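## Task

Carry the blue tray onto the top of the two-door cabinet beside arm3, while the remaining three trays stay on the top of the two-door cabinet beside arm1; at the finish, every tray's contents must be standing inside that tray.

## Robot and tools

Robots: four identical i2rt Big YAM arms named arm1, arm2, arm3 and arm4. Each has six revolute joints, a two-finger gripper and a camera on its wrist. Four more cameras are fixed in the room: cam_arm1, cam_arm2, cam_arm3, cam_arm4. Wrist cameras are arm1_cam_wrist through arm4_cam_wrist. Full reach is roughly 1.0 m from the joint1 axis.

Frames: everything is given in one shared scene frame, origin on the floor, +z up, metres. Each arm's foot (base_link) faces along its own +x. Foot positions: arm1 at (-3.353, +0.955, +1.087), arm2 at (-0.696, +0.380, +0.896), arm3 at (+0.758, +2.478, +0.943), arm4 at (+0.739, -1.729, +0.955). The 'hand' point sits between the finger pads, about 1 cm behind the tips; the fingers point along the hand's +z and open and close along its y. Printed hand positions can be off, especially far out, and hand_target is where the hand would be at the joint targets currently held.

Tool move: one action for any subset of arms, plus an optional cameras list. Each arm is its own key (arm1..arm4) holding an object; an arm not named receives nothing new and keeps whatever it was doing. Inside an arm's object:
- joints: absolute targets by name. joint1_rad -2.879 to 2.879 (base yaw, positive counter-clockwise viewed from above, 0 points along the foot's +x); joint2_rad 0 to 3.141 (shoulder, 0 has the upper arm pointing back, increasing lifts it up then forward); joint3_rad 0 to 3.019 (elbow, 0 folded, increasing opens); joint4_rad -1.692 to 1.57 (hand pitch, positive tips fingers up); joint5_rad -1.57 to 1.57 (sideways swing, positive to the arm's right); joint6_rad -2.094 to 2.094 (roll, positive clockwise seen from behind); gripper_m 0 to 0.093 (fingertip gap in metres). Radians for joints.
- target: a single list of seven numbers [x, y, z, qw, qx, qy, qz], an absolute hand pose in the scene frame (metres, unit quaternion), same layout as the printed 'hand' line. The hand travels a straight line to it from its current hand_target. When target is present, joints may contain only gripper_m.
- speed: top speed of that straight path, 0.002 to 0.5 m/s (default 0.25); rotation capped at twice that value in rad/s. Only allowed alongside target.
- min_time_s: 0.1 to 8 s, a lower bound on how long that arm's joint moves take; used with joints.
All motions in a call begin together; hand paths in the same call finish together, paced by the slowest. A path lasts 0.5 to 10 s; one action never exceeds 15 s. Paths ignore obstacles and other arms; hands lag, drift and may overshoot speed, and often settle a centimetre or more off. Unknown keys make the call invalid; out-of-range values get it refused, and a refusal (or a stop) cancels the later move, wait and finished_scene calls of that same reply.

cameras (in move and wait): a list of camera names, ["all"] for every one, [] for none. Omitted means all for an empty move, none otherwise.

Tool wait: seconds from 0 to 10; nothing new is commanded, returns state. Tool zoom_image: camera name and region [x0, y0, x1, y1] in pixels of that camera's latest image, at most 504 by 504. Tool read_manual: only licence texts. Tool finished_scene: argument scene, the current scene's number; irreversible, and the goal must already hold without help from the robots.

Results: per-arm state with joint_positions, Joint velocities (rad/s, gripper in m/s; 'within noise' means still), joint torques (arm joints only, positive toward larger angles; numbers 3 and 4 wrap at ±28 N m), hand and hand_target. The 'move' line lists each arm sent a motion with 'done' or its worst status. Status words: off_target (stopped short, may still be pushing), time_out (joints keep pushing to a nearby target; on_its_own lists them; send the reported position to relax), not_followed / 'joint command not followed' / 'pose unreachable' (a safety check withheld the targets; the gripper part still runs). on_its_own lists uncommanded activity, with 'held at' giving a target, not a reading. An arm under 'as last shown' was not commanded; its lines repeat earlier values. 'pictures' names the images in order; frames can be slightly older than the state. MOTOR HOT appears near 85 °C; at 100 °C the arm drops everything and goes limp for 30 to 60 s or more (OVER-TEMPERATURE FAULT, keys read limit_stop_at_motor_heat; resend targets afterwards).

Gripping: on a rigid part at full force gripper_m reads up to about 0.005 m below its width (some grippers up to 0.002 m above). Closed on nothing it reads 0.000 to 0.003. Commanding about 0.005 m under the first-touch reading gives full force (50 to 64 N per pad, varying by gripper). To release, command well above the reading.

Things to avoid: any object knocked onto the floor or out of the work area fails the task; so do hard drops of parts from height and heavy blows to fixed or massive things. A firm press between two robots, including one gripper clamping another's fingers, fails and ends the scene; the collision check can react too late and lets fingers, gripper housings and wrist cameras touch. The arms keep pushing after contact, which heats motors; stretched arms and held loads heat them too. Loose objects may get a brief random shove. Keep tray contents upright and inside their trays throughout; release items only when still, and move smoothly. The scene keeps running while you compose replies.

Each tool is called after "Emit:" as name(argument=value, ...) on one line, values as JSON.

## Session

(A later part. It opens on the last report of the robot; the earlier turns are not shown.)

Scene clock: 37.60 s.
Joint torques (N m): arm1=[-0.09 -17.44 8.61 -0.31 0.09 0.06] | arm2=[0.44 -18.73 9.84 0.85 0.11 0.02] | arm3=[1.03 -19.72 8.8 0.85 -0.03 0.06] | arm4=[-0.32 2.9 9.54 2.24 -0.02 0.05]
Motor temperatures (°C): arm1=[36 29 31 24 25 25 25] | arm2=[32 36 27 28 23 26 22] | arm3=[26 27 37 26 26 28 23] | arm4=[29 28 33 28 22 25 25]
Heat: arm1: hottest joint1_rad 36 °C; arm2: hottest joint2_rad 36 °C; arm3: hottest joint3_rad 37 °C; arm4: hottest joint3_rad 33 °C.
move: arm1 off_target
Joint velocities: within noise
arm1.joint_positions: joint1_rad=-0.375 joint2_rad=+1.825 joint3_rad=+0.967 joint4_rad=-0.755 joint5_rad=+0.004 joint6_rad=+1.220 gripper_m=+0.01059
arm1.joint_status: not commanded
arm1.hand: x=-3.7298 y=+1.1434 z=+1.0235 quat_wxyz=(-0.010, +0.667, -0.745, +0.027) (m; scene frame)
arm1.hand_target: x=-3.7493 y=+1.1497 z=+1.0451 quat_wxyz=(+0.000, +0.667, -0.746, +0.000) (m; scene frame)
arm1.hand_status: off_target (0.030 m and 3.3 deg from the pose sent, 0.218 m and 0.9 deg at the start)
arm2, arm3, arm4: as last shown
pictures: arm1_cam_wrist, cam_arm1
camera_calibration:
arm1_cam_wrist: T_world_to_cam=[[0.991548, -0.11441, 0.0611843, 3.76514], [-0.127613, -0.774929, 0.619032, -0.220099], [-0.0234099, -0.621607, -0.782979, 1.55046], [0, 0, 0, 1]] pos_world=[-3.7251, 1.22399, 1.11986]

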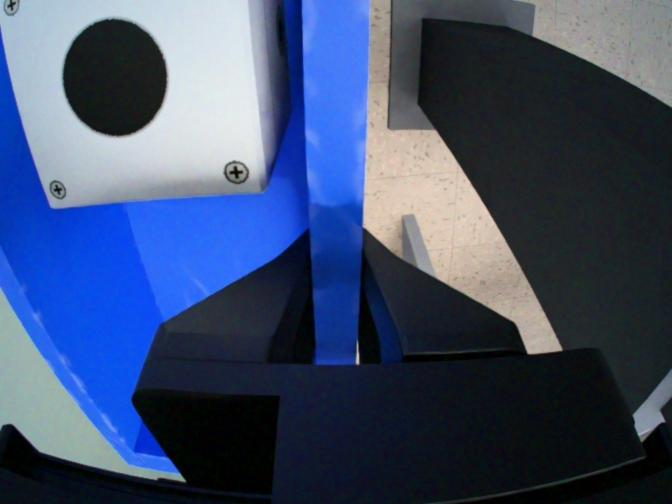

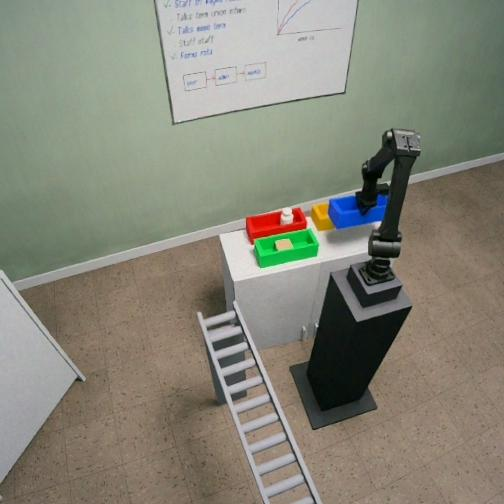

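Emit:
move(arm1={"joints": {"joint1_rad": 1.560, "joint2_rad": 2.162, "joint3_rad": 1.354, "joint4_rad": -0.679, "joint5_rad": 0.05, "joint6_rad": 1.490}, "min_time_s": 3.5}, cameras=["arm1_cam_wrist", "cam_arm1"])

Emit:
zoom_image(camera="arm1_cam_wrist", region=[290, 0, 510, 290])

Emit:
zoom_image(camera="cam_arm1", region=[180, 270, 300, 400])

Scene clock: 44.57 s.
Joint torques (N m): arm1=[-1.03 -20.31 11.73 0.99 0.37 0.13] | arm2=[0.44 -18.67 9.84 0.84 0.11 0.03] | arm3=[0.73 -19.49 8.79 0.76 -0.01 0.04] | arm4=[-0.15 2.78 9.54 2.28 -0.03 0.06]
Motor temperatures (°C): arm1=[36 30 31 24 25 25 26] | arm2=[32 36 27 28 23 26 22] | arm3=[26 28 37 26 26 28 23] | arm4=[29 28 33 28 22 25 25]
Heat: arm1: hottest joint1_rad 36 °C; arm2: hottest joint2_rad 36 °C; arm3: hottest joint3_rad 37 °C; arm4: hottest joint3_rad 33 °C.
move: arm1 done
Joint velocities: within noise
arm1.joint_positions: joint1_rad=+1.569 joint2_rad=+2.167 joint3_rad=+1.288 joint4_rad=-0.701 joint5_rad=+0.041 joint6_rad=+1.476 gripper_m=+0.01059
arm1.joint_status: all done
arm1.hand: x=-3.4052 y=+0.4241 z=+0.9561 quat_wxyz=(+0.000, +1.000, +0.004, -0.014) (m; scene frame)
arm1.hand_target: x=-3.4158 y=+0.3836 z=+0.9765 quat_wxyz=(+0.045, +0.999, -0.009, -0.023) (m; scene frame)
arm1.hand_status: not commanded
arm2.joint_positions: joint1_rad=+0.094 joint2_rad=+1.789 joint3_rad=+1.434 joint4_rad=-1.223 joint5_rad=+0.000 joint6_rad=+0.102 gripper_m=+0.06009
arm2.joint_status: not commanded
arm2.hand: x=-1.2179 y=+0.3180 z=+1.0056 quat_wxyz=(-0.005, -1.000, -0.010, +0.001) (m; scene frame)
arm2.hand_target: x=-1.2198 y=+0.3199 z=+1.0069 quat_wxyz=(-0.006, -1.000, -0.004, +0.007) (m; scene frame)
arm2.hand_status: not commanded
arm3, arm4: as last shown
pictures: arm1_cam_wrist, cam_arm1
camera_calibration:
arm1_cam_wrist: T_world_to_cam=[[-0.00165216, 0.999965, 0.0081765, -0.438822], [0.81366, -0.00340908, 0.581331, 2.2197], [0.581339, 0.00761334, -0.813626, 2.87985], [0, 0, 0, 1]] pos_world=[-3.48098, 0.424449, 1.05633]

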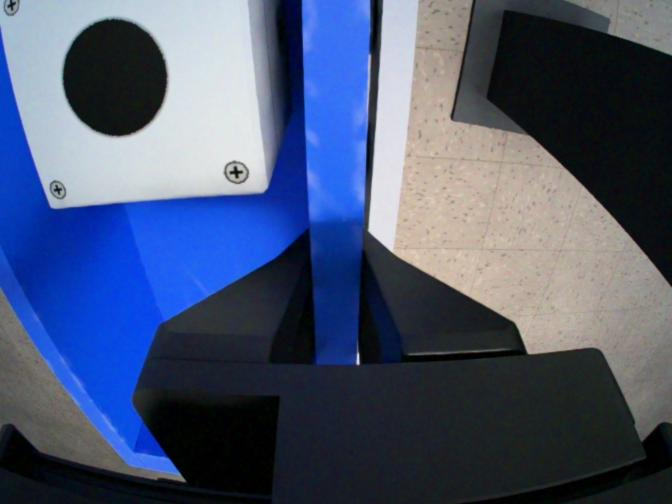

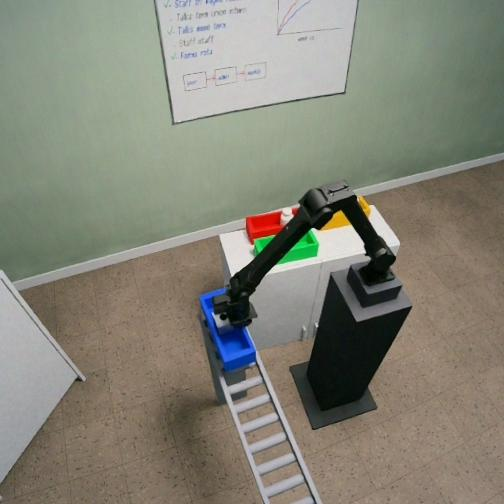

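Scaled by 1.738 from the camera's 672x504 image, which has a finer 960x720 frame.

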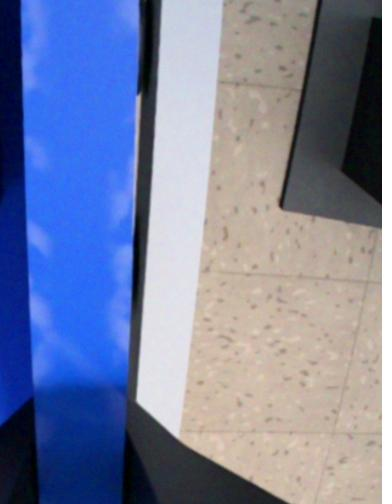

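Scaled by 3.877 from the camera's 504x504 image, which has a finer 720x720 frame.

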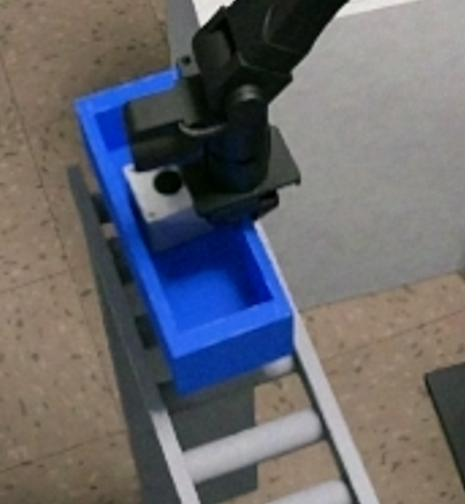

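Emit:
move(arm1={"joints": {"joint1_rad": 1.560, "joint2_rad": 2.230, "joint3_rad": 1.354, "joint4_rad": -0.619, "joint5_rad": 0.05, "joint6_rad": 1.503}, "min_time_s": 1.5}, cameras=["arm1_cam_wrist", "cam_arm1"])

Emit:
zoom_image(camera="arm1_cam_wrist", region=[290, 0, 510, 290])

Emit:
zoom_image(camera="cam_arm1", region=[180, 280, 290, 400])

Scene clock: 48.00 s.
Joint torques (N m): arm1=[-1.2 -20.54 11.15 1.11 0.38 0.11] | arm2=[0.21 -18.61 9.85 0.87 0.12 0.02] | arm3=[0.67 -19.72 8.84 0.8 -0.03 0.05] | arm4=[-0.26 2.78 9.54 2.21 -0.04 0.05]
Motor temperatures (°C): arm1=[36 30 32 24 25 25 26] | arm2=[32 36 27 28 23 26 22] | arm3=[26 28 38 26 26 28 23] | arm4=[29 28 33 28 22 25 25]
Heat: arm1: hottest joint1_rad 36 °C; arm2: hottest joint2_rad 36 °C; arm3: hottest joint3_rad 38 °C; arm4: hottest joint3_rad 33 °C.
move: arm1 done
Joint velocities: within noise
arm1.joint_positions: joint1_rad=+1.569 joint2_rad=+2.235 joint3_rad=+1.288 joint4_rad=-0.643 joint5_rad=+0.041 joint6_rad=+1.489 gripper_m=+0.01059
arm1.joint_status: all done
arm1.hand: x=-3.4043 y=+0.4287 z=+0.9212 quat_wxyz=(-0.005, +1.000, -0.002, -0.014) (m; scene frame)
arm1.hand_target: x=-3.4151 y=+0.3865 z=+0.9402 quat_wxyz=(+0.041, +0.999, -0.016, -0.022) (m; scene frame)
arm1.hand_status: not commanded
arm2, arm4: as last shown
arm3.joint_positions: joint1_rad=-0.038 joint2_rad=+2.253 joint3_rad=+1.854 joint4_rad=-1.180 joint5_rad=+0.000 joint6_rad=-0.007 gripper_m=+0.06013
arm3.joint_status: not commanded
arm3.hand: x=+1.3665 y=+2.7421 z=+0.9249 quat_wxyz=(+0.007, +0.207, -0.978, -0.001) (m; scene frame)
arm3.hand_target: x=+1.3730 y=+2.7365 z=+0.9223 quat_wxyz=(+0.003, +0.198, -0.980, -0.002) (m; scene frame)
arm3.hand_status: not commanded
pictures: arm1_cam_wrist, cam_arm1
camera_calibration:
arm1_cam_wrist: T_world_to_cam=[[0.0107897, 0.999777, 0.0181357, -0.409868], [0.813034, -0.0193297, 0.581896, 2.24355], [0.582117, 0.00846646, -0.813061, 2.8527], [0, 0, 0, 1]] pos_world=[-3.48026, 0.428992, 1.02134]

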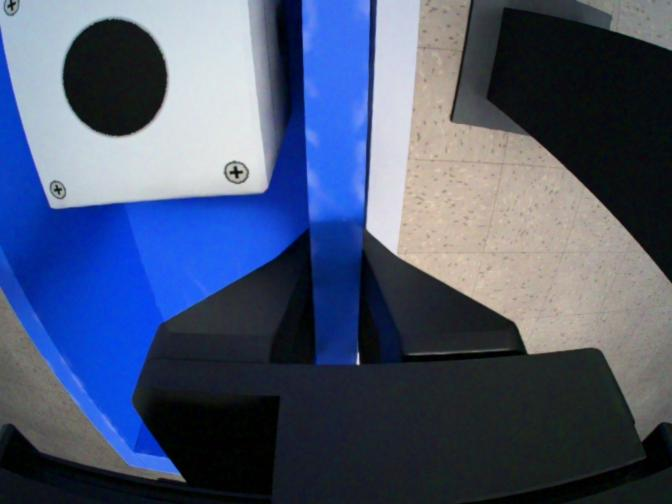

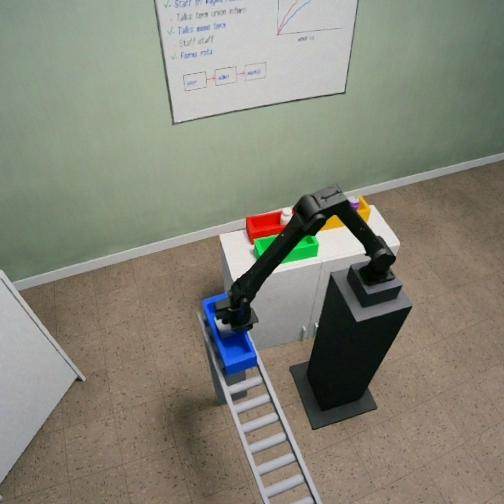

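Scaled by 1.738 from the camera's 672x504 image, which has a finer 960x720 frame.

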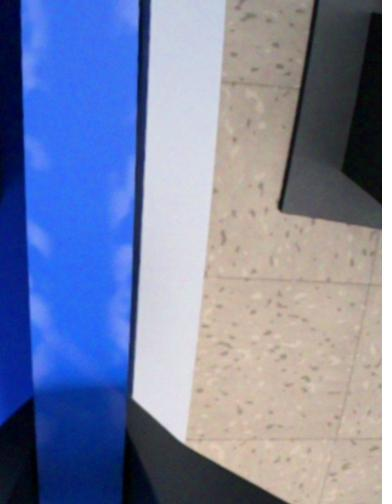

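Scaled by 4.200 from the camera's 504x504 image, which has a finer 720x720 frame.

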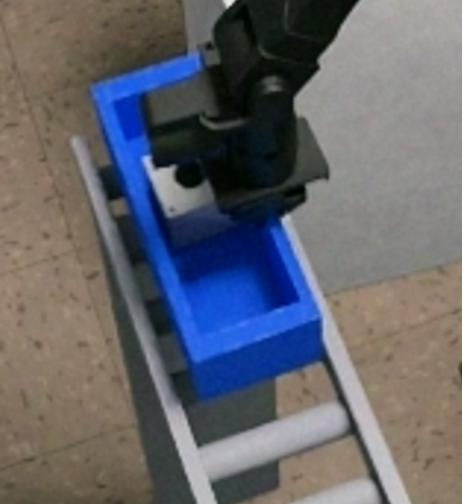

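Emit:
move(arm1={"joints": {"joint1_rad": 1.560, "joint2_rad": 2.262, "joint3_rad": 1.370, "joint4_rad": -0.600, "joint5_rad": 0.05, "joint6_rad": 1.503}, "min_time_s": 1.2}, cameras=["arm1_cam_wrist", "cam_arm1", "cam_arm2"])

Emit:
zoom_image(camera="arm1_cam_wrist", region=[290, 0, 510, 290])

Emit:
zoom_image(camera="cam_arm1", region=[180, 280, 290, 400])

Scene clock: 50.33 s.
Joint torques (N m): arm1=[-0.73 -19.55 10.82 1.29 0.18 0.08] | arm2=[0.5 -18.78 9.89 0.87 0.1 0.02] | arm3=[0.85 -19.37 8.72 0.77 -0.03 0.05] | arm4=[-0.26 2.96 9.54 2.21 -0.03 0.05]
Motor temperatures (°C): arm1=[36 30 32 24 25 25 26] | arm2=[32 36 27 28 23 26 22] | arm3=[26 28 38 26 26 28 23] | arm4=[29 28 33 27 22 25 25]
Heat: arm1: hottest joint1_rad 36 °C; arm2: hottest joint2_rad 36 °C; arm3: hottest joint3_rad 38 °C; arm4: hottest joint3_rad 33 °C.
move: arm1 done
Joint velocities: within noise
arm1.joint_positions: joint1_rad=+1.569 joint2_rad=+2.255 joint3_rad=+1.309 joint4_rad=-0.628 joint5_rad=+0.047 joint6_rad=+1.493 gripper_m=+0.01059
arm1.joint_status: all done
arm1.hand: x=-3.4060 y=+0.4194 z=+0.9156 quat_wxyz=(+0.002, +1.000, -0.005, -0.017) (m; scene frame)
arm1.hand_target: x=-3.4153 y=+0.3824 z=+0.9270 quat_wxyz=(+0.043, +0.999, -0.016, -0.022) (m; scene frame)
arm1.hand_status: not commanded
arm2, arm3, arm4: as last shown
pictures: arm1_cam_wrist, cam_arm1, cam_arm2
camera_calibration:
arm1_cam_wrist: T_world_to_cam=[[0.0156189, 0.999875, 0.00230686, -0.369502], [0.816843, -0.0140903, 0.576688, 2.26354], [0.576648, -0.00712289, -0.816961, 2.8407], [0, 0, 0, 1]] pos_world=[-3.48127, 0.421584, 1.01624]

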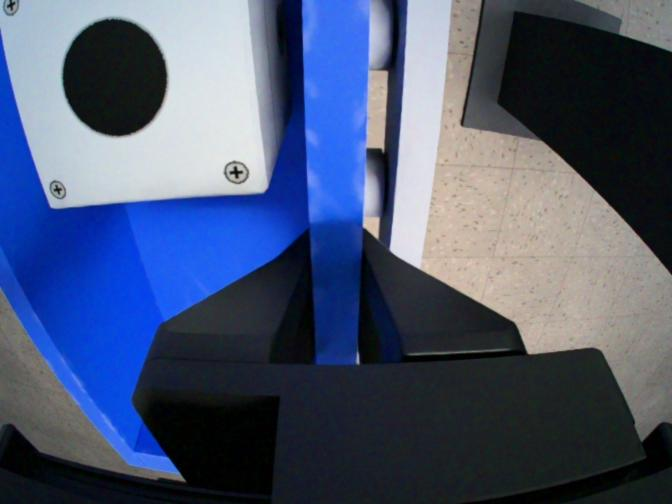

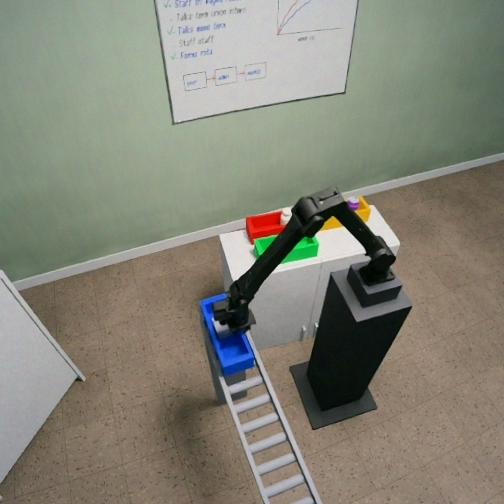

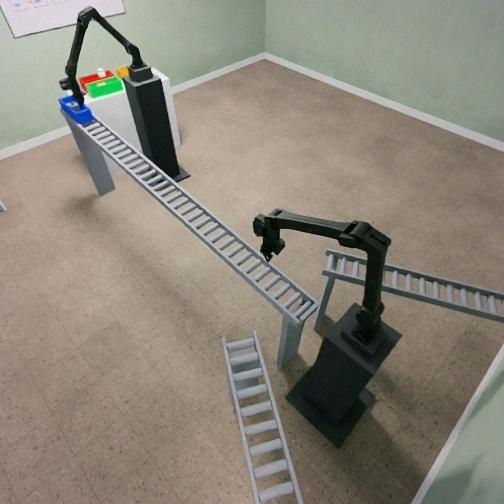

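Scaled by 1.738 from the camera's 672x504 image, which has a finer 960x720 frame.

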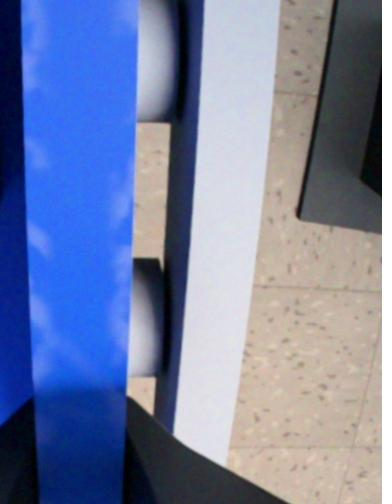

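Scaled by 4.200 from the camera's 504x504 image, which has a finer 720x720 frame.

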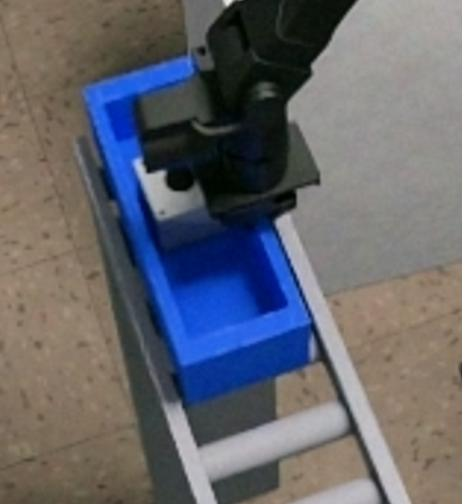

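Emit:
move(cameras=["arm1_cam_wrist", "cam_arm1"])

Scene clock: 53.27 s.
Joint torques (N m): arm1=[-1.08 -19.55 10.77 1.2 0.17 0.1] | arm2=[0.38 -18.67 9.91 0.9 0.11 0.02] | arm3=[0.67 -19.6 8.81 0.83 -0.04 0.03] | arm4=[-0.32 2.96 9.57 2.25 -0.04 0.05]
Motor temperatures (°C): arm1=[36 30 33 24 25 25 26] | arm2=[32 36 27 28 23 26 22] | arm3=[26 28 38 26 26 28 23] | arm4=[29 28 33 27 22 25 25]
Heat: arm1: hottest joint1_rad 36 °C; arm2: hottest joint2_rad 36 °C; arm3: hottest joint3_rad 38 °C; arm4: hottest joint3_rad 33 °C.
Joint velocities: within noise
arm1.joint_positions: joint1_rad=+1.569 joint2_rad=+2.255 joint3_rad=+1.309 joint4_rad=-0.628 joint5_rad=+0.047 joint6_rad=+1.493 gripper_m=+0.01059
arm1.joint_status: all done
arm1.hand: x=-3.4060 y=+0.4194 z=+0.9156 quat_wxyz=(+0.002, +1.000, -0.005, -0.017) (m; scene frame)
arm1.hand_target: x=-3.4153 y=+0.3824 z=+0.9270 quat_wxyz=(+0.042, +0.999, -0.016, -0.022) (m; scene frame)
arm1.hand_status: not commanded
arm2.joint_positions: joint1_rad=+0.094 joint2_rad=+1.789 joint3_rad=+1.434 joint4_rad=-1.223 joint5_rad=+0.000 joint6_rad=+0.102 gripper_m=+0.06009
arm2.joint_status: not commanded
arm2.hand: x=-1.2179 y=+0.3180 z=+1.0056 quat_wxyz=(-0.005, -1.000, -0.010, +0.001) (m; scene frame)
arm2.hand_target: x=-1.2198 y=+0.3199 z=+1.0069 quat_wxyz=(-0.006, -1.000, -0.004, +0.007) (m; scene frame)
arm2.hand_status: not commanded
arm3.joint_positions: joint1_rad=-0.038 joint2_rad=+2.253 joint3_rad=+1.854 joint4_rad=-1.180 joint5_rad=+0.000 joint6_rad=-0.007 gripper_m=+0.06013
arm3.joint_status: not commanded
arm3.hand: x=+1.3665 y=+2.7421 z=+0.9249 quat_wxyz=(+0.007, +0.207, -0.978, -0.001) (m; scene frame)
arm3.hand_target: x=+1.3730 y=+2.7365 z=+0.9223 quat_wxyz=(+0.003, +0.198, -0.980, -0.002) (m; scene frame)
arm3.hand_status: not commanded
arm4.joint_positions: joint1_rad=+0.385 joint2_rad=+0.628 joint3_rad=+1.385 joint4_rad=-1.571 joint5_rad=-0.065 joint6_rad=-0.063 gripper_m=+0.09396
arm4.joint_status: not commanded
arm4.hand: x=+0.9336 y=-1.7515 z=+1.4482 quat_wxyz=(-0.377, -0.040, -0.925, +0.016) (m; scene frame)
arm4.hand_target: x=+0.9321 y=-1.7512 z=+1.4566 quat_wxyz=(-0.387, -0.040, -0.921, +0.018) (m; scene frame)
arm4.hand_status: not commanded
pictures: arm1_cam_wrist, cam_arm1
camera_calibration:
arm1_cam_wrist: T_world_to_cam=[[0.0156189, 0.999875, 0.00230686, -0.369502], [0.816843, -0.0140903, 0.576688, 2.26354], [0.576648, -0.00712289, -0.816961, 2.8407], [0, 0, 0, 1]] pos_world=[-3.48127, 0.421584, 1.01624]

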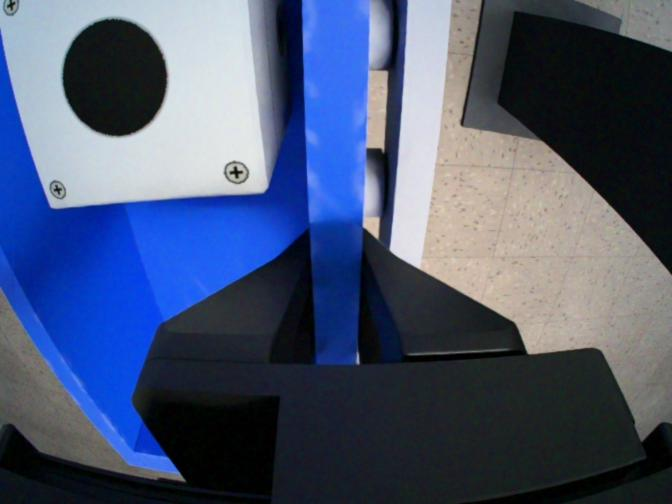

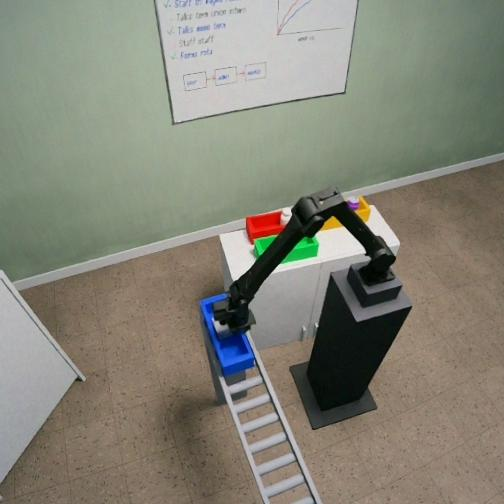

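Emit:
move(arm1={"target": [-3.4153, 0.405, 1.02, 0.042, 0.999, -0.016, -0.022], "speed": 0.25, "joints": {"gripper_m": 0.05}}, cameras=["arm1_cam_wrist", "cam_arm1"])

Scene clock: 55.00 s.
Joint torques (N m): arm1=[-1.32 -17.32 6.5 -0.08 0.15 0.08] | arm2=[0.26 -18.73 9.87 0.87 0.1 0.01] | arm3=[1.08 -19.49 8.77 0.77 -0.03 0.04] | arm4=[-0.26 2.78 9.55 2.25 -0.03 0.06]
Motor temperatures (°C): arm1=[36 30 33 24 25 25 26] | arm2=[32 36 27 28 23 26 22] | arm3=[26 29 38 26 26 28 23] | arm4=[29 28 33 27 22 25 25]
Heat: arm1: hottest joint1_rad 36 °C; arm2: hottest joint2_rad 36 °C; arm3: hottest joint3_rad 38 °C; arm4: hottest joint3_rad 33 °C.
move: arm1 off_target
Joint velocities: within noise
arm1.joint_positions: joint1_rad=+1.569 joint2_rad=+2.024 joint3_rad=+1.306 joint4_rad=-0.727 joint5_rad=+0.047 joint6_rad=+1.493 gripper_m=+0.04993
arm1.joint_status: all done
arm1.hand: x=-3.4101 y=+0.3904 z=+1.0362 quat_wxyz=(+0.066, +0.998, -0.007, -0.023) (m; scene frame)
arm1.hand_target: x=-3.4150 y=+0.4053 z=+1.0204 quat_wxyz=(+0.042, +0.999, -0.016, -0.022) (m; scene frame)
arm1.hand_status: off_target (0.022 m and 3.0 deg from the pose sent, 0.106 m and 4.7 deg at the start)
arm2, arm3, arm4: as last shown
pictures: arm1_cam_wrist, cam_arm1
camera_calibration:
arm1_cam_wrist: T_world_to_cam=[[0.0165586, 0.992046, -0.124785, -0.202778], [0.823445, 0.0572614, 0.564499, 2.20422], [0.567154, -0.112101, -0.815947, 2.94891], [0, 0, 0, 1]] pos_world=[-3.48418, 0.405523, 1.13657]

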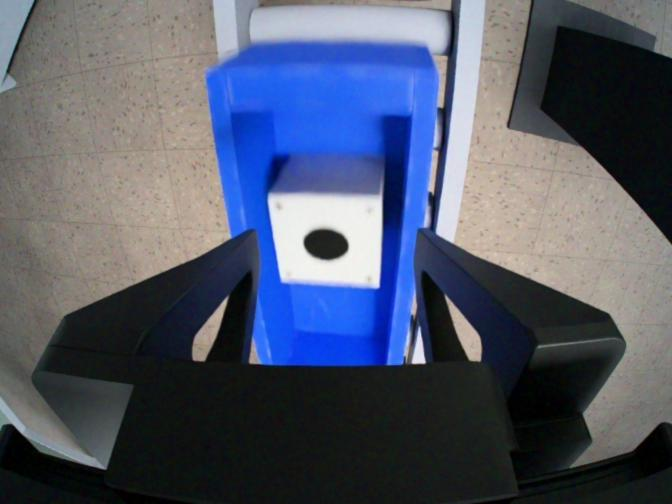

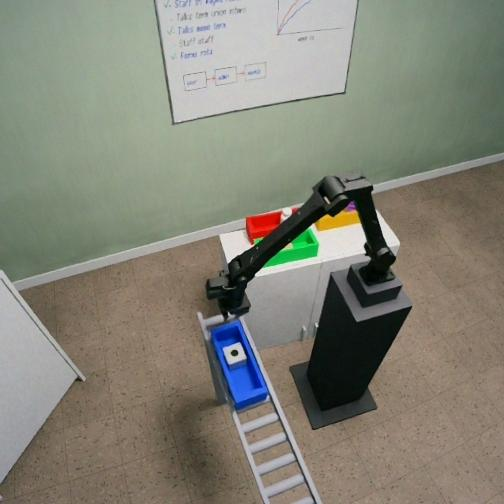

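Emit:
move(arm1={"joints": {"joint1_rad": 0.3, "joint2_rad": 0.637, "joint3_rad": 1.388, "joint4_rad": -1.274, "joint5_rad": 0.0, "joint6_rad": -1.2}, "min_time_s": 4}, cameras=["arm2_cam_wrist", "cam_arm1", "cam_arm2"])

Scene clock: 60.13 s.
Joint torques (N m): arm1=[-1.67 1.96 12.66 1.02 -0.22 -0.12] | arm2=[0.32 -18.73 9.88 0.87 0.11 0.01] | arm3=[0.44 -19.66 8.81 0.79 -0.02 0.03] | arm4=[-0.26 2.96 9.52 2.25 -0.03 0.06]
Motor temperatures (°C): arm1=[36 30 34 24 25 25 26] | arm2=[32 37 27 28 23 26 22] | arm3=[26 29 38 26 26 28 23] | arm4=[29 27 34 27 22 25 25]
Heat: arm1: hottest joint1_rad 36 °C; arm2: hottest joint2_rad 37 °C; arm3: hottest joint3_rad 38 °C; arm4: hottest joint3_rad 34 °C.
move: arm1 done
Joint velocities: within noise
arm1.joint_positions: joint1_rad=+0.313 joint2_rad=+0.634 joint3_rad=+1.345 joint4_rad=-1.255 joint5_rad=+0.003 joint6_rad=-1.186 gripper_m=+0.04993
arm1.joint_status: all done
arm1.hand: x=-3.6113 y=+0.9038 z=+1.6145 quat_wxyz=(-0.220, +0.667, +0.564, -0.434) (m; scene frame)
arm1.hand_target: x=-3.6055 y=+0.9083 z=+1.6316 quat_wxyz=(-0.230, +0.662, +0.561, -0.440) (m; scene frame)
arm1.hand_status: not commanded
arm2, arm3, arm4: as last shown
pictures: arm2_cam_wrist, cam_arm1, cam_arm2
camera_calibration:
arm2_cam_wrist: T_world_to_cam=[[-0.0266119, 0.999634, -0.00491457, -0.346817], [0.813517, 0.0245137, 0.581024, 0.402546], [0.580932, 0.011464, -0.813872, 1.64509], [0, 0, 0, 1]] pos_world=[-1.29239, 0.317963, 1.1033]

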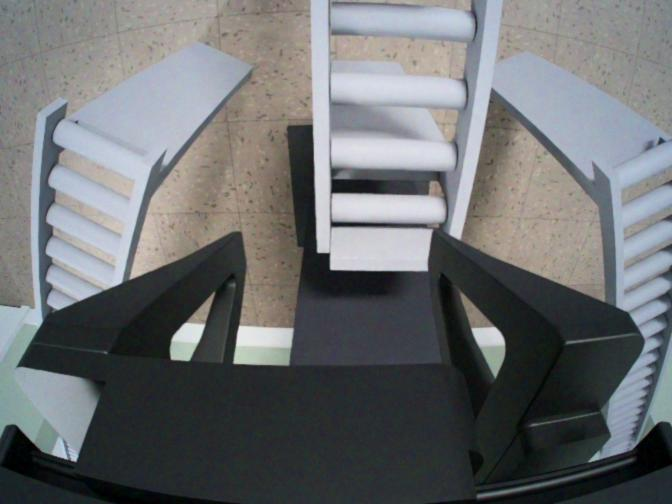

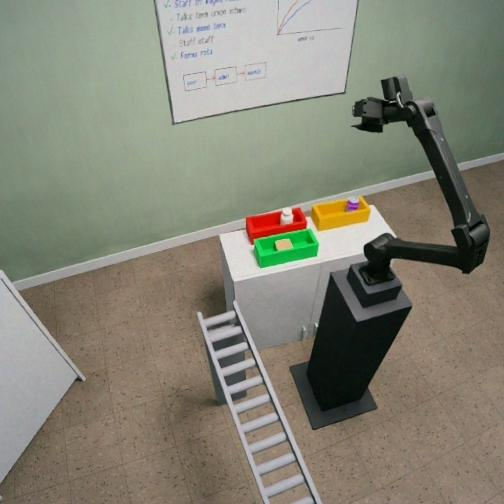

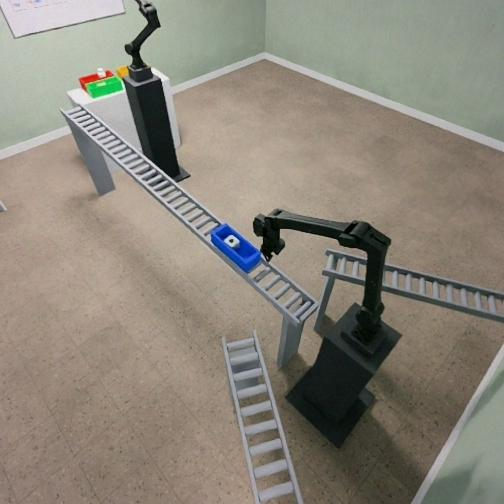

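Emit:
wait(seconds=2.5, cameras=["arm2_cam_wrist", "cam_arm2"])

Scene clock: 62.83 s.
Joint torques (N m): arm1=[-1.67 1.85 12.64 1.13 -0.21 -0.06] | arm2=[0.5 -18.78 9.87 0.83 0.11 0.01] | arm3=[0.97 -19.78 8.75 0.77 -0.02 0.03] | arm4=[-0.21 2.9 9.57 2.25 -0.04 0.06]
Motor temperatures (°C): arm1=[36 30 34 24 25 25 26] | arm2=[32 37 28 28 23 26 22] | arm3=[26 29 38 26 26 28 23] | arm4=[29 27 34 27 22 25 25]
Heat: arm1: hottest joint1_rad 36 °C; arm2: hottest joint2_rad 37 °C; arm3: hottest joint3_rad 38 °C; arm4: hottest joint3_rad 34 °C.
Joint velocities: within noise
arm1.joint_positions: joint1_rad=+0.313 joint2_rad=+0.634 joint3_rad=+1.345 joint4_rad=-1.255 joint5_rad=+0.003 joint6_rad=-1.186 gripper_m=+0.04993
arm1.joint_status: all done
arm1.hand: x=-3.6113 y=+0.9038 z=+1.6145 quat_wxyz=(-0.220, +0.667, +0.564, -0.434) (m; scene frame)
arm1.hand_target: x=-3.6055 y=+0.9083 z=+1.6316 quat_wxyz=(-0.230, +0.662, +0.561, -0.440) (m; scene frame)
arm1.hand_status: not commanded
arm2.joint_positions: joint1_rad=+0.094 joint2_rad=+1.789 joint3_rad=+1.434 joint4_rad=-1.223 joint5_rad=+0.000 joint6_rad=+0.102 gripper_m=+0.06009
arm2.joint_status: not commanded
arm2.hand: x=-1.2179 y=+0.3180 z=+1.0056 quat_wxyz=(-0.005, -1.000, -0.010, +0.001) (m; scene frame)
arm2.hand_target: x=-1.2198 y=+0.3199 z=+1.0069 quat_wxyz=(-0.006, -1.000, -0.004, +0.007) (m; scene frame)
arm2.hand_status: not commanded
arm3.joint_positions: joint1_rad=-0.038 joint2_rad=+2.253 joint3_rad=+1.854 joint4_rad=-1.180 joint5_rad=+0.000 joint6_rad=-0.007 gripper_m=+0.06013
arm3.joint_status: not commanded
arm3.hand: x=+1.3665 y=+2.7421 z=+0.9249 quat_wxyz=(+0.007, +0.207, -0.978, -0.001) (m; scene frame)
arm3.hand_target: x=+1.3730 y=+2.7365 z=+0.9223 quat_wxyz=(+0.003, +0.198, -0.980, -0.002) (m; scene frame)
arm3.hand_status: not commanded
arm4.joint_positions: joint1_rad=+0.385 joint2_rad=+0.628 joint3_rad=+1.385 joint4_rad=-1.571 joint5_rad=-0.065 joint6_rad=-0.063 gripper_m=+0.09396
arm4.joint_status: not commanded
arm4.hand: x=+0.9336 y=-1.7515 z=+1.4482 quat_wxyz=(-0.377, -0.040, -0.925, +0.016) (m; scene frame)
arm4.hand_target: x=+0.9321 y=-1.7512 z=+1.4566 quat_wxyz=(-0.387, -0.040, -0.921, +0.018) (m; scene frame)
arm4.hand_status: not commanded
wait: 2.50 s; at rest by 0.07 s
pictures: arm2_cam_wrist, cam_arm2
camera_calibration:
arm2_cam_wrist: T_world_to_cam=[[-0.0266119, 0.999634, -0.00491457, -0.346817], [0.813517, 0.0245137, 0.581024, 0.402546], [0.580932, 0.011464, -0.813872, 1.64509], [0, 0, 0, 1]] pos_world=[-1.29239, 0.317963, 1.1033]

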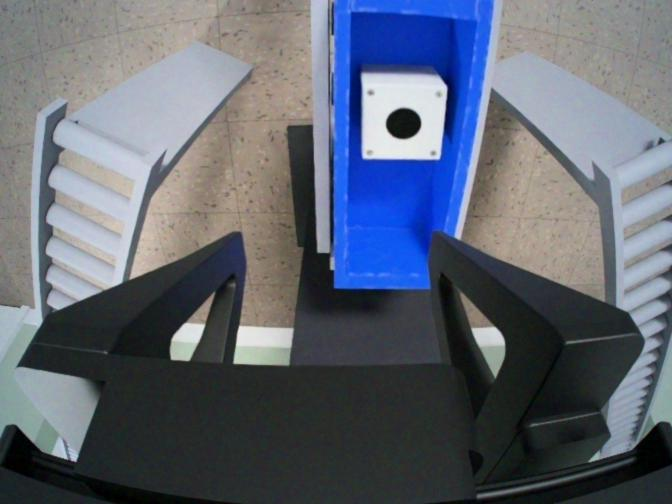

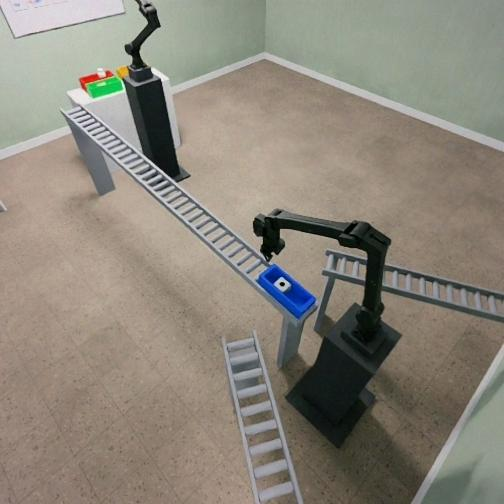

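Emit:
zoom_image(camera="arm2_cam_wrist", region=[280, 0, 520, 320])

Scaled by 1.575 from the camera's 672x504 image, which has a finer 960x720 frame.

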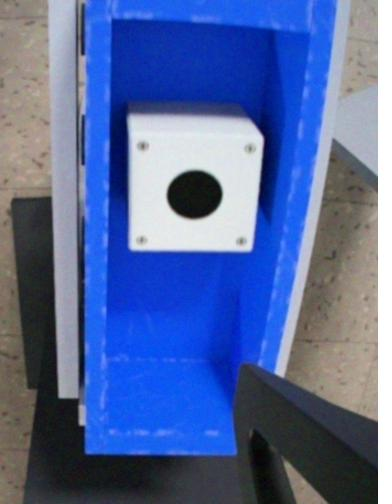

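Emit:
move(arm2={"target": [-1.122, 0.3243, 0.85, 0.0, 0.9995, 0.006, -0.03], "speed": 0.25}, cameras=["arm2_cam_wrist"])

Scene clock: 77.37 s.
Joint torques (N m): arm1=[-1.67 1.85 12.52 1.09 -0.25 -0.05] | arm2=[1.38 -13.22 7.45 1.07 0.21 0.03] | arm3=[0.73 -19.37 8.85 0.75 -0.02 0.03] | arm4=[-0.38 2.96 9.54 2.26 -0.03 0.05]
Motor temperatures (°C): arm1=[36 30 36 24 25 25 25] | arm2=[32 37 28 28 23 26 22] | arm3=[26 30 38 26 26 28 23] | arm4=[29 27 34 27 22 25 25]
Heat: arm1: hottest joint1_rad 36 °C; arm2: hottest joint2_rad 37 °C; arm3: hottest joint3_rad 38 °C; arm4: hottest joint3_rad 34 °C.
move: arm2 done
Joint velocities: within noise
arm1, arm3, arm4: as last shown
arm2.joint_positions: joint1_rad=+0.100 joint2_rad=+1.763 joint3_rad=+0.922 joint4_rad=-0.676 joint5_rad=+0.016 joint6_rad=+0.117 gripper_m=+0.06009
arm2.joint_status: not commanded
arm2.hand: x=-1.1223 y=+0.3283 z=+0.8566 quat_wxyz=(-0.001, -0.999, -0.005, +0.032) (m; scene frame)
arm2.hand_target: x=-1.1218 y=+0.3243 z=+0.8501 quat_wxyz=(+0.000, -1.000, -0.006, +0.030) (m; scene frame)
arm2.hand_status: done (0.008 m and 0.3 deg from the pose sent, 0.183 m and 3.4 deg at the start)
pictures: arm2_cam_wrist
camera_calibration:
arm2_cam_wrist: T_world_to_cam=[[-0.0171236, 0.999845, 0.00398653, -0.352421], [0.848162, 0.0124142, 0.529592, 0.497904], [0.529461, 0.0124497, -0.848243, 1.43954], [0, 0, 0, 1]] pos_world=[-1.19052, 0.328264, 0.958798]

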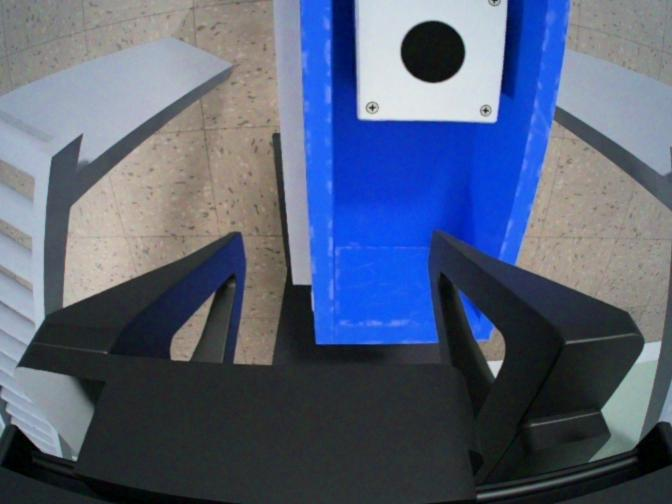

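Emit:
move(arm2={"target": [-1.12, 0.3165, 0.768, 0.0, 0.9995, 0.006, -0.03], "speed": 0.2}, cameras=["arm2_cam_wrist"])

Scene clock: 82.27 s.
Joint torques (N m): arm1=[-1.61 1.9 12.68 1.13 -0.2 -0.08] | arm2=[1.26 -14.62 6.31 0.95 0.21 0] | arm3=[0.79 -19.72 8.76 0.75 -0.03 0.07] | arm4=[-0.32 3.08 9.57 2.25 -0.03 0.05]
Motor temperatures (°C): arm1=[36 29 37 24 25 25 25] | arm2=[32 36 28 28 23 26 22] | arm3=[26 30 38 26 26 28 23] | arm4=[29 27 34 27 22 25 25]
Heat: arm1: hottest joint3_rad 37 °C; arm2: hottest joint2_rad 36 °C; arm3: hottest joint3_rad 38 °C; arm4: hottest joint3_rad 34 °C.
move: arm2 done
Joint velocities: within noise
arm1, arm3, arm4: as last shown
arm2.joint_positions: joint1_rad=+0.117 joint2_rad=+1.964 joint3_rad=+0.890 joint4_rad=-0.459 joint5_rad=+0.017 joint6_rad=+0.134 gripper_m=+0.06009
arm2.joint_status: not commanded
arm2.hand: x=-1.1149 y=+0.3212 z=+0.7707 quat_wxyz=(+0.000, -1.000, -0.005, +0.025) (m; scene frame)
arm2.hand_target: x=-1.1198 y=+0.3165 z=+0.7681 quat_wxyz=(+0.000, -1.000, -0.006, +0.030) (m; scene frame)
arm2.hand_status: done (0.007 m and 0.6 deg from the pose sent, 0.089 m and 0.3 deg at the start)
pictures: arm2_cam_wrist
camera_calibration:
arm2_cam_wrist: T_world_to_cam=[[-0.0173408, 0.999834, 0.00565404, -0.346386], [0.840389, 0.0115112, 0.541861, 0.519411], [0.541706, 0.0141479, -0.840449, 1.36988], [0, 0, 0, 1]] pos_world=[-1.18459, 0.320968, 0.871822]

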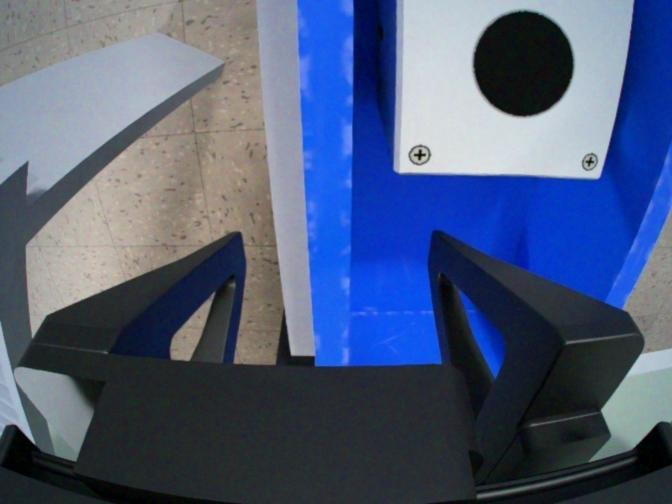

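Emit:
move(arm2={"target": [-1.12, 0.3142, 0.746, 0.0, 0.9995, 0.006, -0.03], "speed": 0.2}, cameras=["arm2_cam_wrist"])

Scene clock: 85.47 s.
Joint torques (N m): arm1=[-1.85 1.61 12.6 1.1 -0.22 -0.08] | arm2=[1.2 -14.56 6.26 0.96 0.21 0.02] | arm3=[0.85 -19.49 8.83 0.72 0 0.04] | arm4=[-0.32 2.9 9.51 2.26 -0.03 0.05]
Motor temperatures (°C): arm1=[36 29 37 24 25 25 25] | arm2=[32 36 28 28 23 26 22] | arm3=[26 30 38 26 26 28 23] | arm4=[29 27 34 27 22 25 25]
Heat: arm1: hottest joint3_rad 37 °C; arm2: hottest joint2_rad 36 °C; arm3: hottest joint3_rad 38 °C; arm4: hottest joint3_rad 34 °C.
move: arm2 done
Joint velocities: within noise
arm1, arm3, arm4: as last shown
arm2.joint_positions: joint1_rad=+0.122 joint2_rad=+2.017 joint3_rad=+0.890 joint4_rad=-0.406 joint5_rad=+0.017 joint6_rad=+0.139 gripper_m=+0.06009
arm2.joint_status: not commanded
arm2.hand: x=-1.1137 y=+0.3193 z=+0.7500 quat_wxyz=(+0.000, -1.000, -0.005, +0.025) (m; scene frame)
arm2.hand_target: x=-1.1198 y=+0.3143 z=+0.7462 quat_wxyz=(+0.000, -1.000, -0.006, +0.030) (m; scene frame)
arm2.hand_status: done (0.009 m and 0.6 deg from the pose sent, 0.026 m and 0.6 deg at the start)
pictures: arm2_cam_wrist
camera_calibration:
arm2_cam_wrist: T_world_to_cam=[[-0.0169478, 0.99984, 0.00579403, -0.344005], [0.840665, 0.0111121, 0.541441, 0.530401], [0.541289, 0.0140471, -0.840719, 1.35171], [0, 0, 0, 1]] pos_world=[-1.18339, 0.319068, 0.851222]

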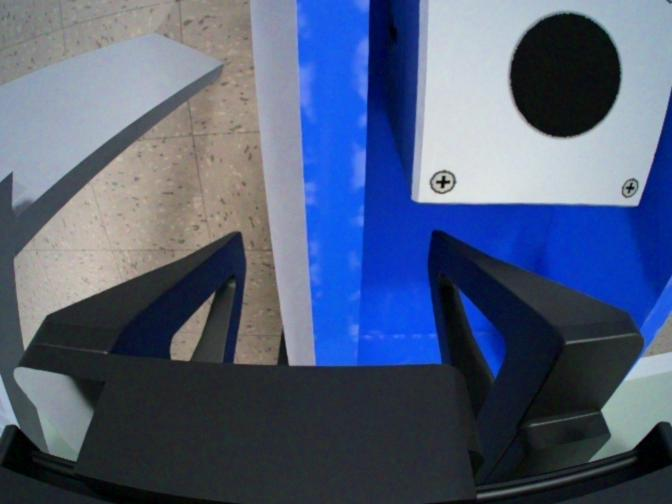

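Emit:
move(arm2={"joints": {"gripper_m": 0.002}}, cameras=["arm2_cam_wrist"])

Emit:
move(arm2={"target": [-1.12, 0.3142, 0.93, 0.0, 0.9995, 0.006, -0.03], "speed": 0.15}, cameras=["arm2_cam_wrist", "cam_arm2"])

Scene clock: 86.60 s.
Joint torques (N m): arm1=[-1.49 2.02 12.68 1.11 -0.2 -0.08] | arm2=[1.14 -14.56 6.24 0.91 0.02 0.03] | arm3=[0.67 -19.72 8.84 0.76 -0.03 0.03] | arm4=[-0.21 2.96 9.55 2.25 -0.03 0.06]
Motor temperatures (°C): arm1=[36 29 38 24 25 25 25] | arm2=[32 36 28 28 23 26 23] | arm3=[26 30 38 26 26 28 23] | arm4=[29 27 34 27 22 25 25]
Heat: arm1: hottest joint3_rad 38 °C; arm2: hottest joint2_rad 36 °C; arm3: hottest joint3_rad 38 °C; arm4: hottest joint3_rad 34 °C.
move: arm2 off_target
Joint velocities: within noise
arm1, arm3, arm4: as last shown
arm2.joint_positions: joint1_rad=+0.124 joint2_rad=+2.017 joint3_rad=+0.890 joint4_rad=-0.405 joint5_rad=+0.021 joint6_rad=+0.139 gripper_m=+0.01079
arm2.joint_status: gripper_m off_target (ended at +0.01082, target +0.00200)
arm2.hand: x=-1.1139 y=+0.3192 z=+0.7500 quat_wxyz=(+0.002, -1.000, -0.006, +0.026) (m; scene frame)
arm2.hand_target: x=-1.1198 y=+0.3142 z=+0.7462 quat_wxyz=(+0.000, -1.000, -0.006, +0.030) (m; scene frame)
arm2.hand_status: not commanded
pictures: arm2_cam_wrist
camera_calibration:
arm2_cam_wrist: T_world_to_cam=[[-0.018584, 0.999779, 0.00986987, -0.348705], [0.841403, 0.0103062, 0.54031, 0.532534], [0.540088, 0.0183457, -0.841408, 1.34966], [0, 0, 0, 1]] pos_world=[-1.18349, 0.318379, 0.851322]

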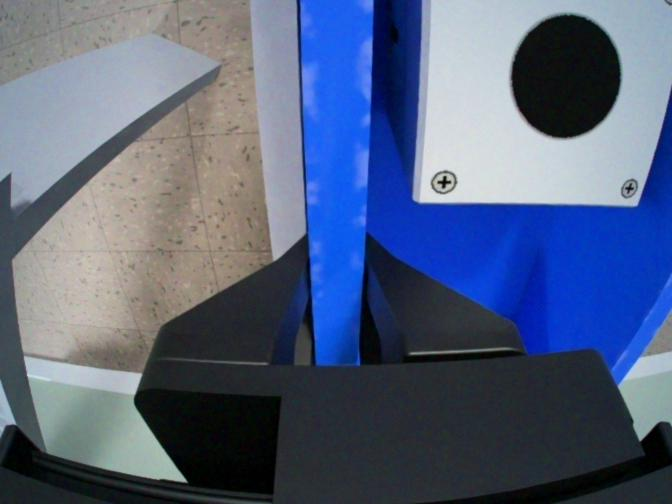

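Scene clock: 88.70 s.
Joint torques (N m): arm1=[-1.85 1.79 12.64 1.21 -0.19 -0.08] | arm2=[1.38 -15.56 13.09 0.01 0.41 0.02] | arm3=[0.79 -19.66 8.69 0.8 -0.03 0.04] | arm4=[-0.21 2.84 9.52 2.28 -0.03 0.06]
Motor temperatures (°C): arm1=[36 29 38 24 25 25 25] | arm2=[32 35 28 28 23 26 23] | arm3=[26 30 38 26 26 28 23] | arm4=[29 27 34 27 22 25 25]
Heat: arm1: hottest joint3_rad 38 °C; arm2: hottest joint2_rad 35 °C; arm3: hottest joint3_rad 38 °C; arm4: hottest joint3_rad 34 °C.
move: arm2 off_target
Joint velocities: within noise
arm1, arm3, arm4: as last shown
arm2.joint_positions: joint1_rad=+0.126 joint2_rad=+1.646 joint3_rad=+0.925 joint4_rad=-0.878 joint5_rad=+0.012 joint6_rad=+0.143 gripper_m=+0.01079
arm2.joint_status: not commanded
arm2.hand: x=-1.0898 y=+0.3220 z=+0.9024 quat_wxyz=(+0.002, -1.000, -0.005, -0.009) (m; scene frame)
arm2.hand_target: x=-1.1184 y=+0.3144 z=+0.9306 quat_wxyz=(+0.000, -1.000, -0.006, +0.030) (m; scene frame)
arm2.hand_status: off_target (0.042 m and 4.5 deg from the pose sent, 0.180 m and 0.6 deg at the start)
pictures: arm2_cam_wrist, cam_arm2
camera_calibration:
arm2_cam_wrist: T_world_to_cam=[[-0.0181726, 0.999786, 0.0098436, -0.352134], [0.802285, 0.00870606, 0.596877, 0.336719], [0.596664, 0.0187442, -0.802272, 1.49096], [0, 0, 0, 1]] pos_world=[-1.16614, 0.32118, 0.998639]

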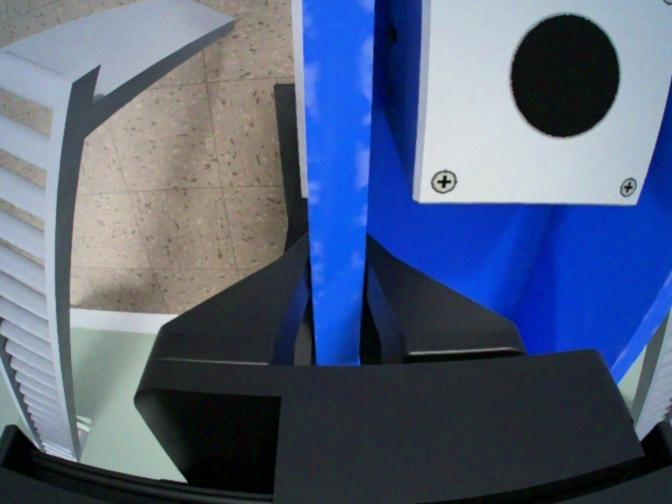

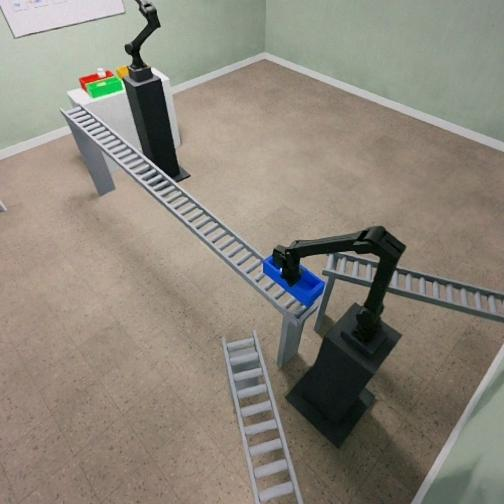

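Emit:
move(arm2={"joints": {"joint1_rad": -1.10, "joint2_rad": 1.835, "joint3_rad": 1.288, "joint4_rad": -0.935, "joint5_rad": -0.05, "joint6_rad": -1.574}, "min_time_s": 3.0}, cameras=["arm2_cam_wrist", "cam_arm2"])

Scene clock: 96.87 s.
Joint torques (N m): arm1=[-1.73 1.67 12.63 1.14 -0.24 -0.08] | arm2=[1.08 -18.84 14.35 0.17 -0.47 -0.21] | arm3=[0.44 -19.96 8.79 0.83 -0.03 0.04] | arm4=[-0.21 2.96 9.55 2.25 -0.03 0.06]
Motor temperatures (°C): arm1=[36 29 39 24 25 24 25] | arm2=[32 35 30 28 23 26 23] | arm3=[26 31 38 26 25 28 23] | arm4=[29 27 34 27 22 25 25]
Heat: arm1: hottest joint3_rad 39 °C; arm2: hottest joint2_rad 35 °C; arm3: hottest joint3_rad 38 °C; arm4: hottest joint3_rad 34 °C.
move: arm2 done
Joint velocities: within noise
arm1, arm3, arm4: as last shown
arm2.joint_positions: joint1_rad=-1.104 joint2_rad=+1.848 joint3_rad=+1.221 joint4_rad=-0.930 joint5_rad=-0.040 joint6_rad=-1.564 gripper_m=+0.01079
arm2.joint_status: all done
arm2.hand: x=-0.9410 y=+0.8201 z=+0.8968 quat_wxyz=(-0.003, -0.970, -0.241, +0.027) (m; scene frame)
arm2.hand_target: x=-0.9587 y=+0.8460 z=+0.9253 quat_wxyz=(+0.032, -0.967, -0.249, +0.041) (m; scene frame)
arm2.hand_status: not commanded
pictures: arm2_cam_wrist, cam_arm2
camera_calibration:
arm2_cam_wrist: T_world_to_cam=[[-0.47439, 0.880227, 0.0124147, -1.18086], [0.74491, 0.393867, 0.538496, -0.101161], [0.469109, 0.264705, -0.842537, 1.10284], [0, 0, 0, 1]] pos_world=[-1.00219, 0.787344, 0.99832]

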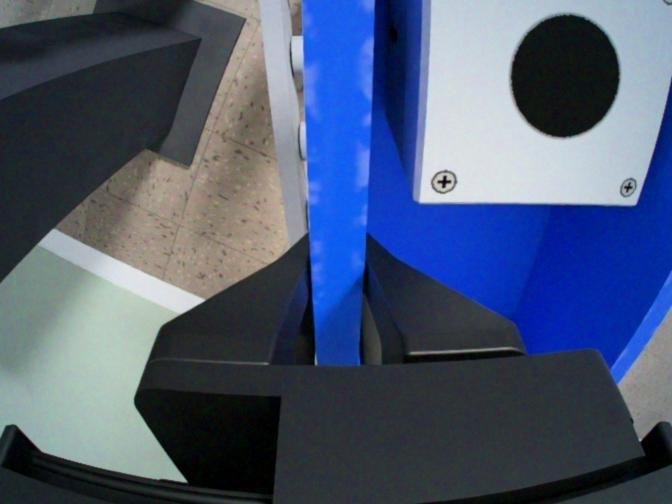

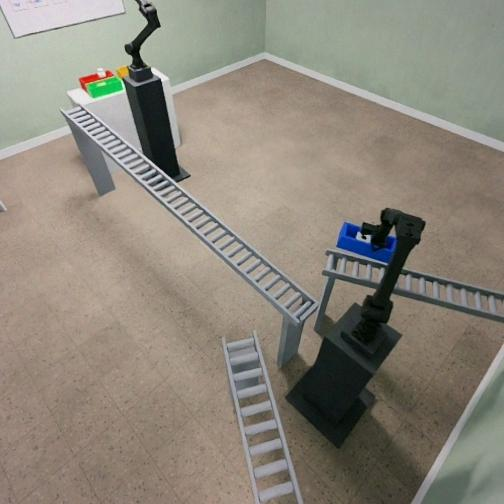

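Emit:
zoom_image(camera="arm2_cam_wrist", region=[200, 0, 400, 260])

Emit:
zoom_image(camera="cam_arm2", region=[300, 180, 480, 340])

Scaled by 1.938 from the camera's 672x504 image, which has a finer 960x720 frame.

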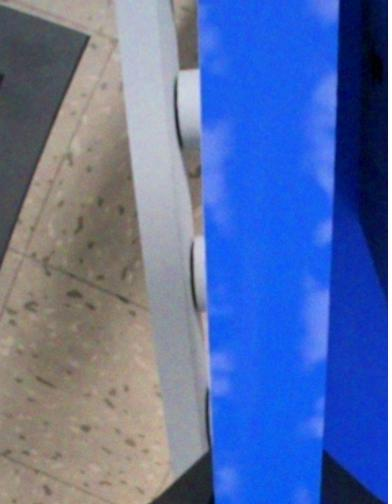

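Scaled by 2.800 from the camera's 504x504 image, which has a finer 720x720 frame.

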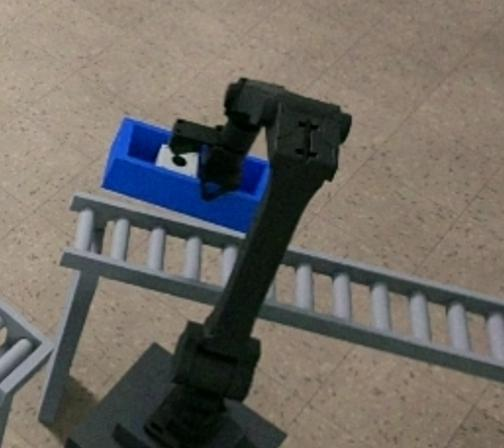

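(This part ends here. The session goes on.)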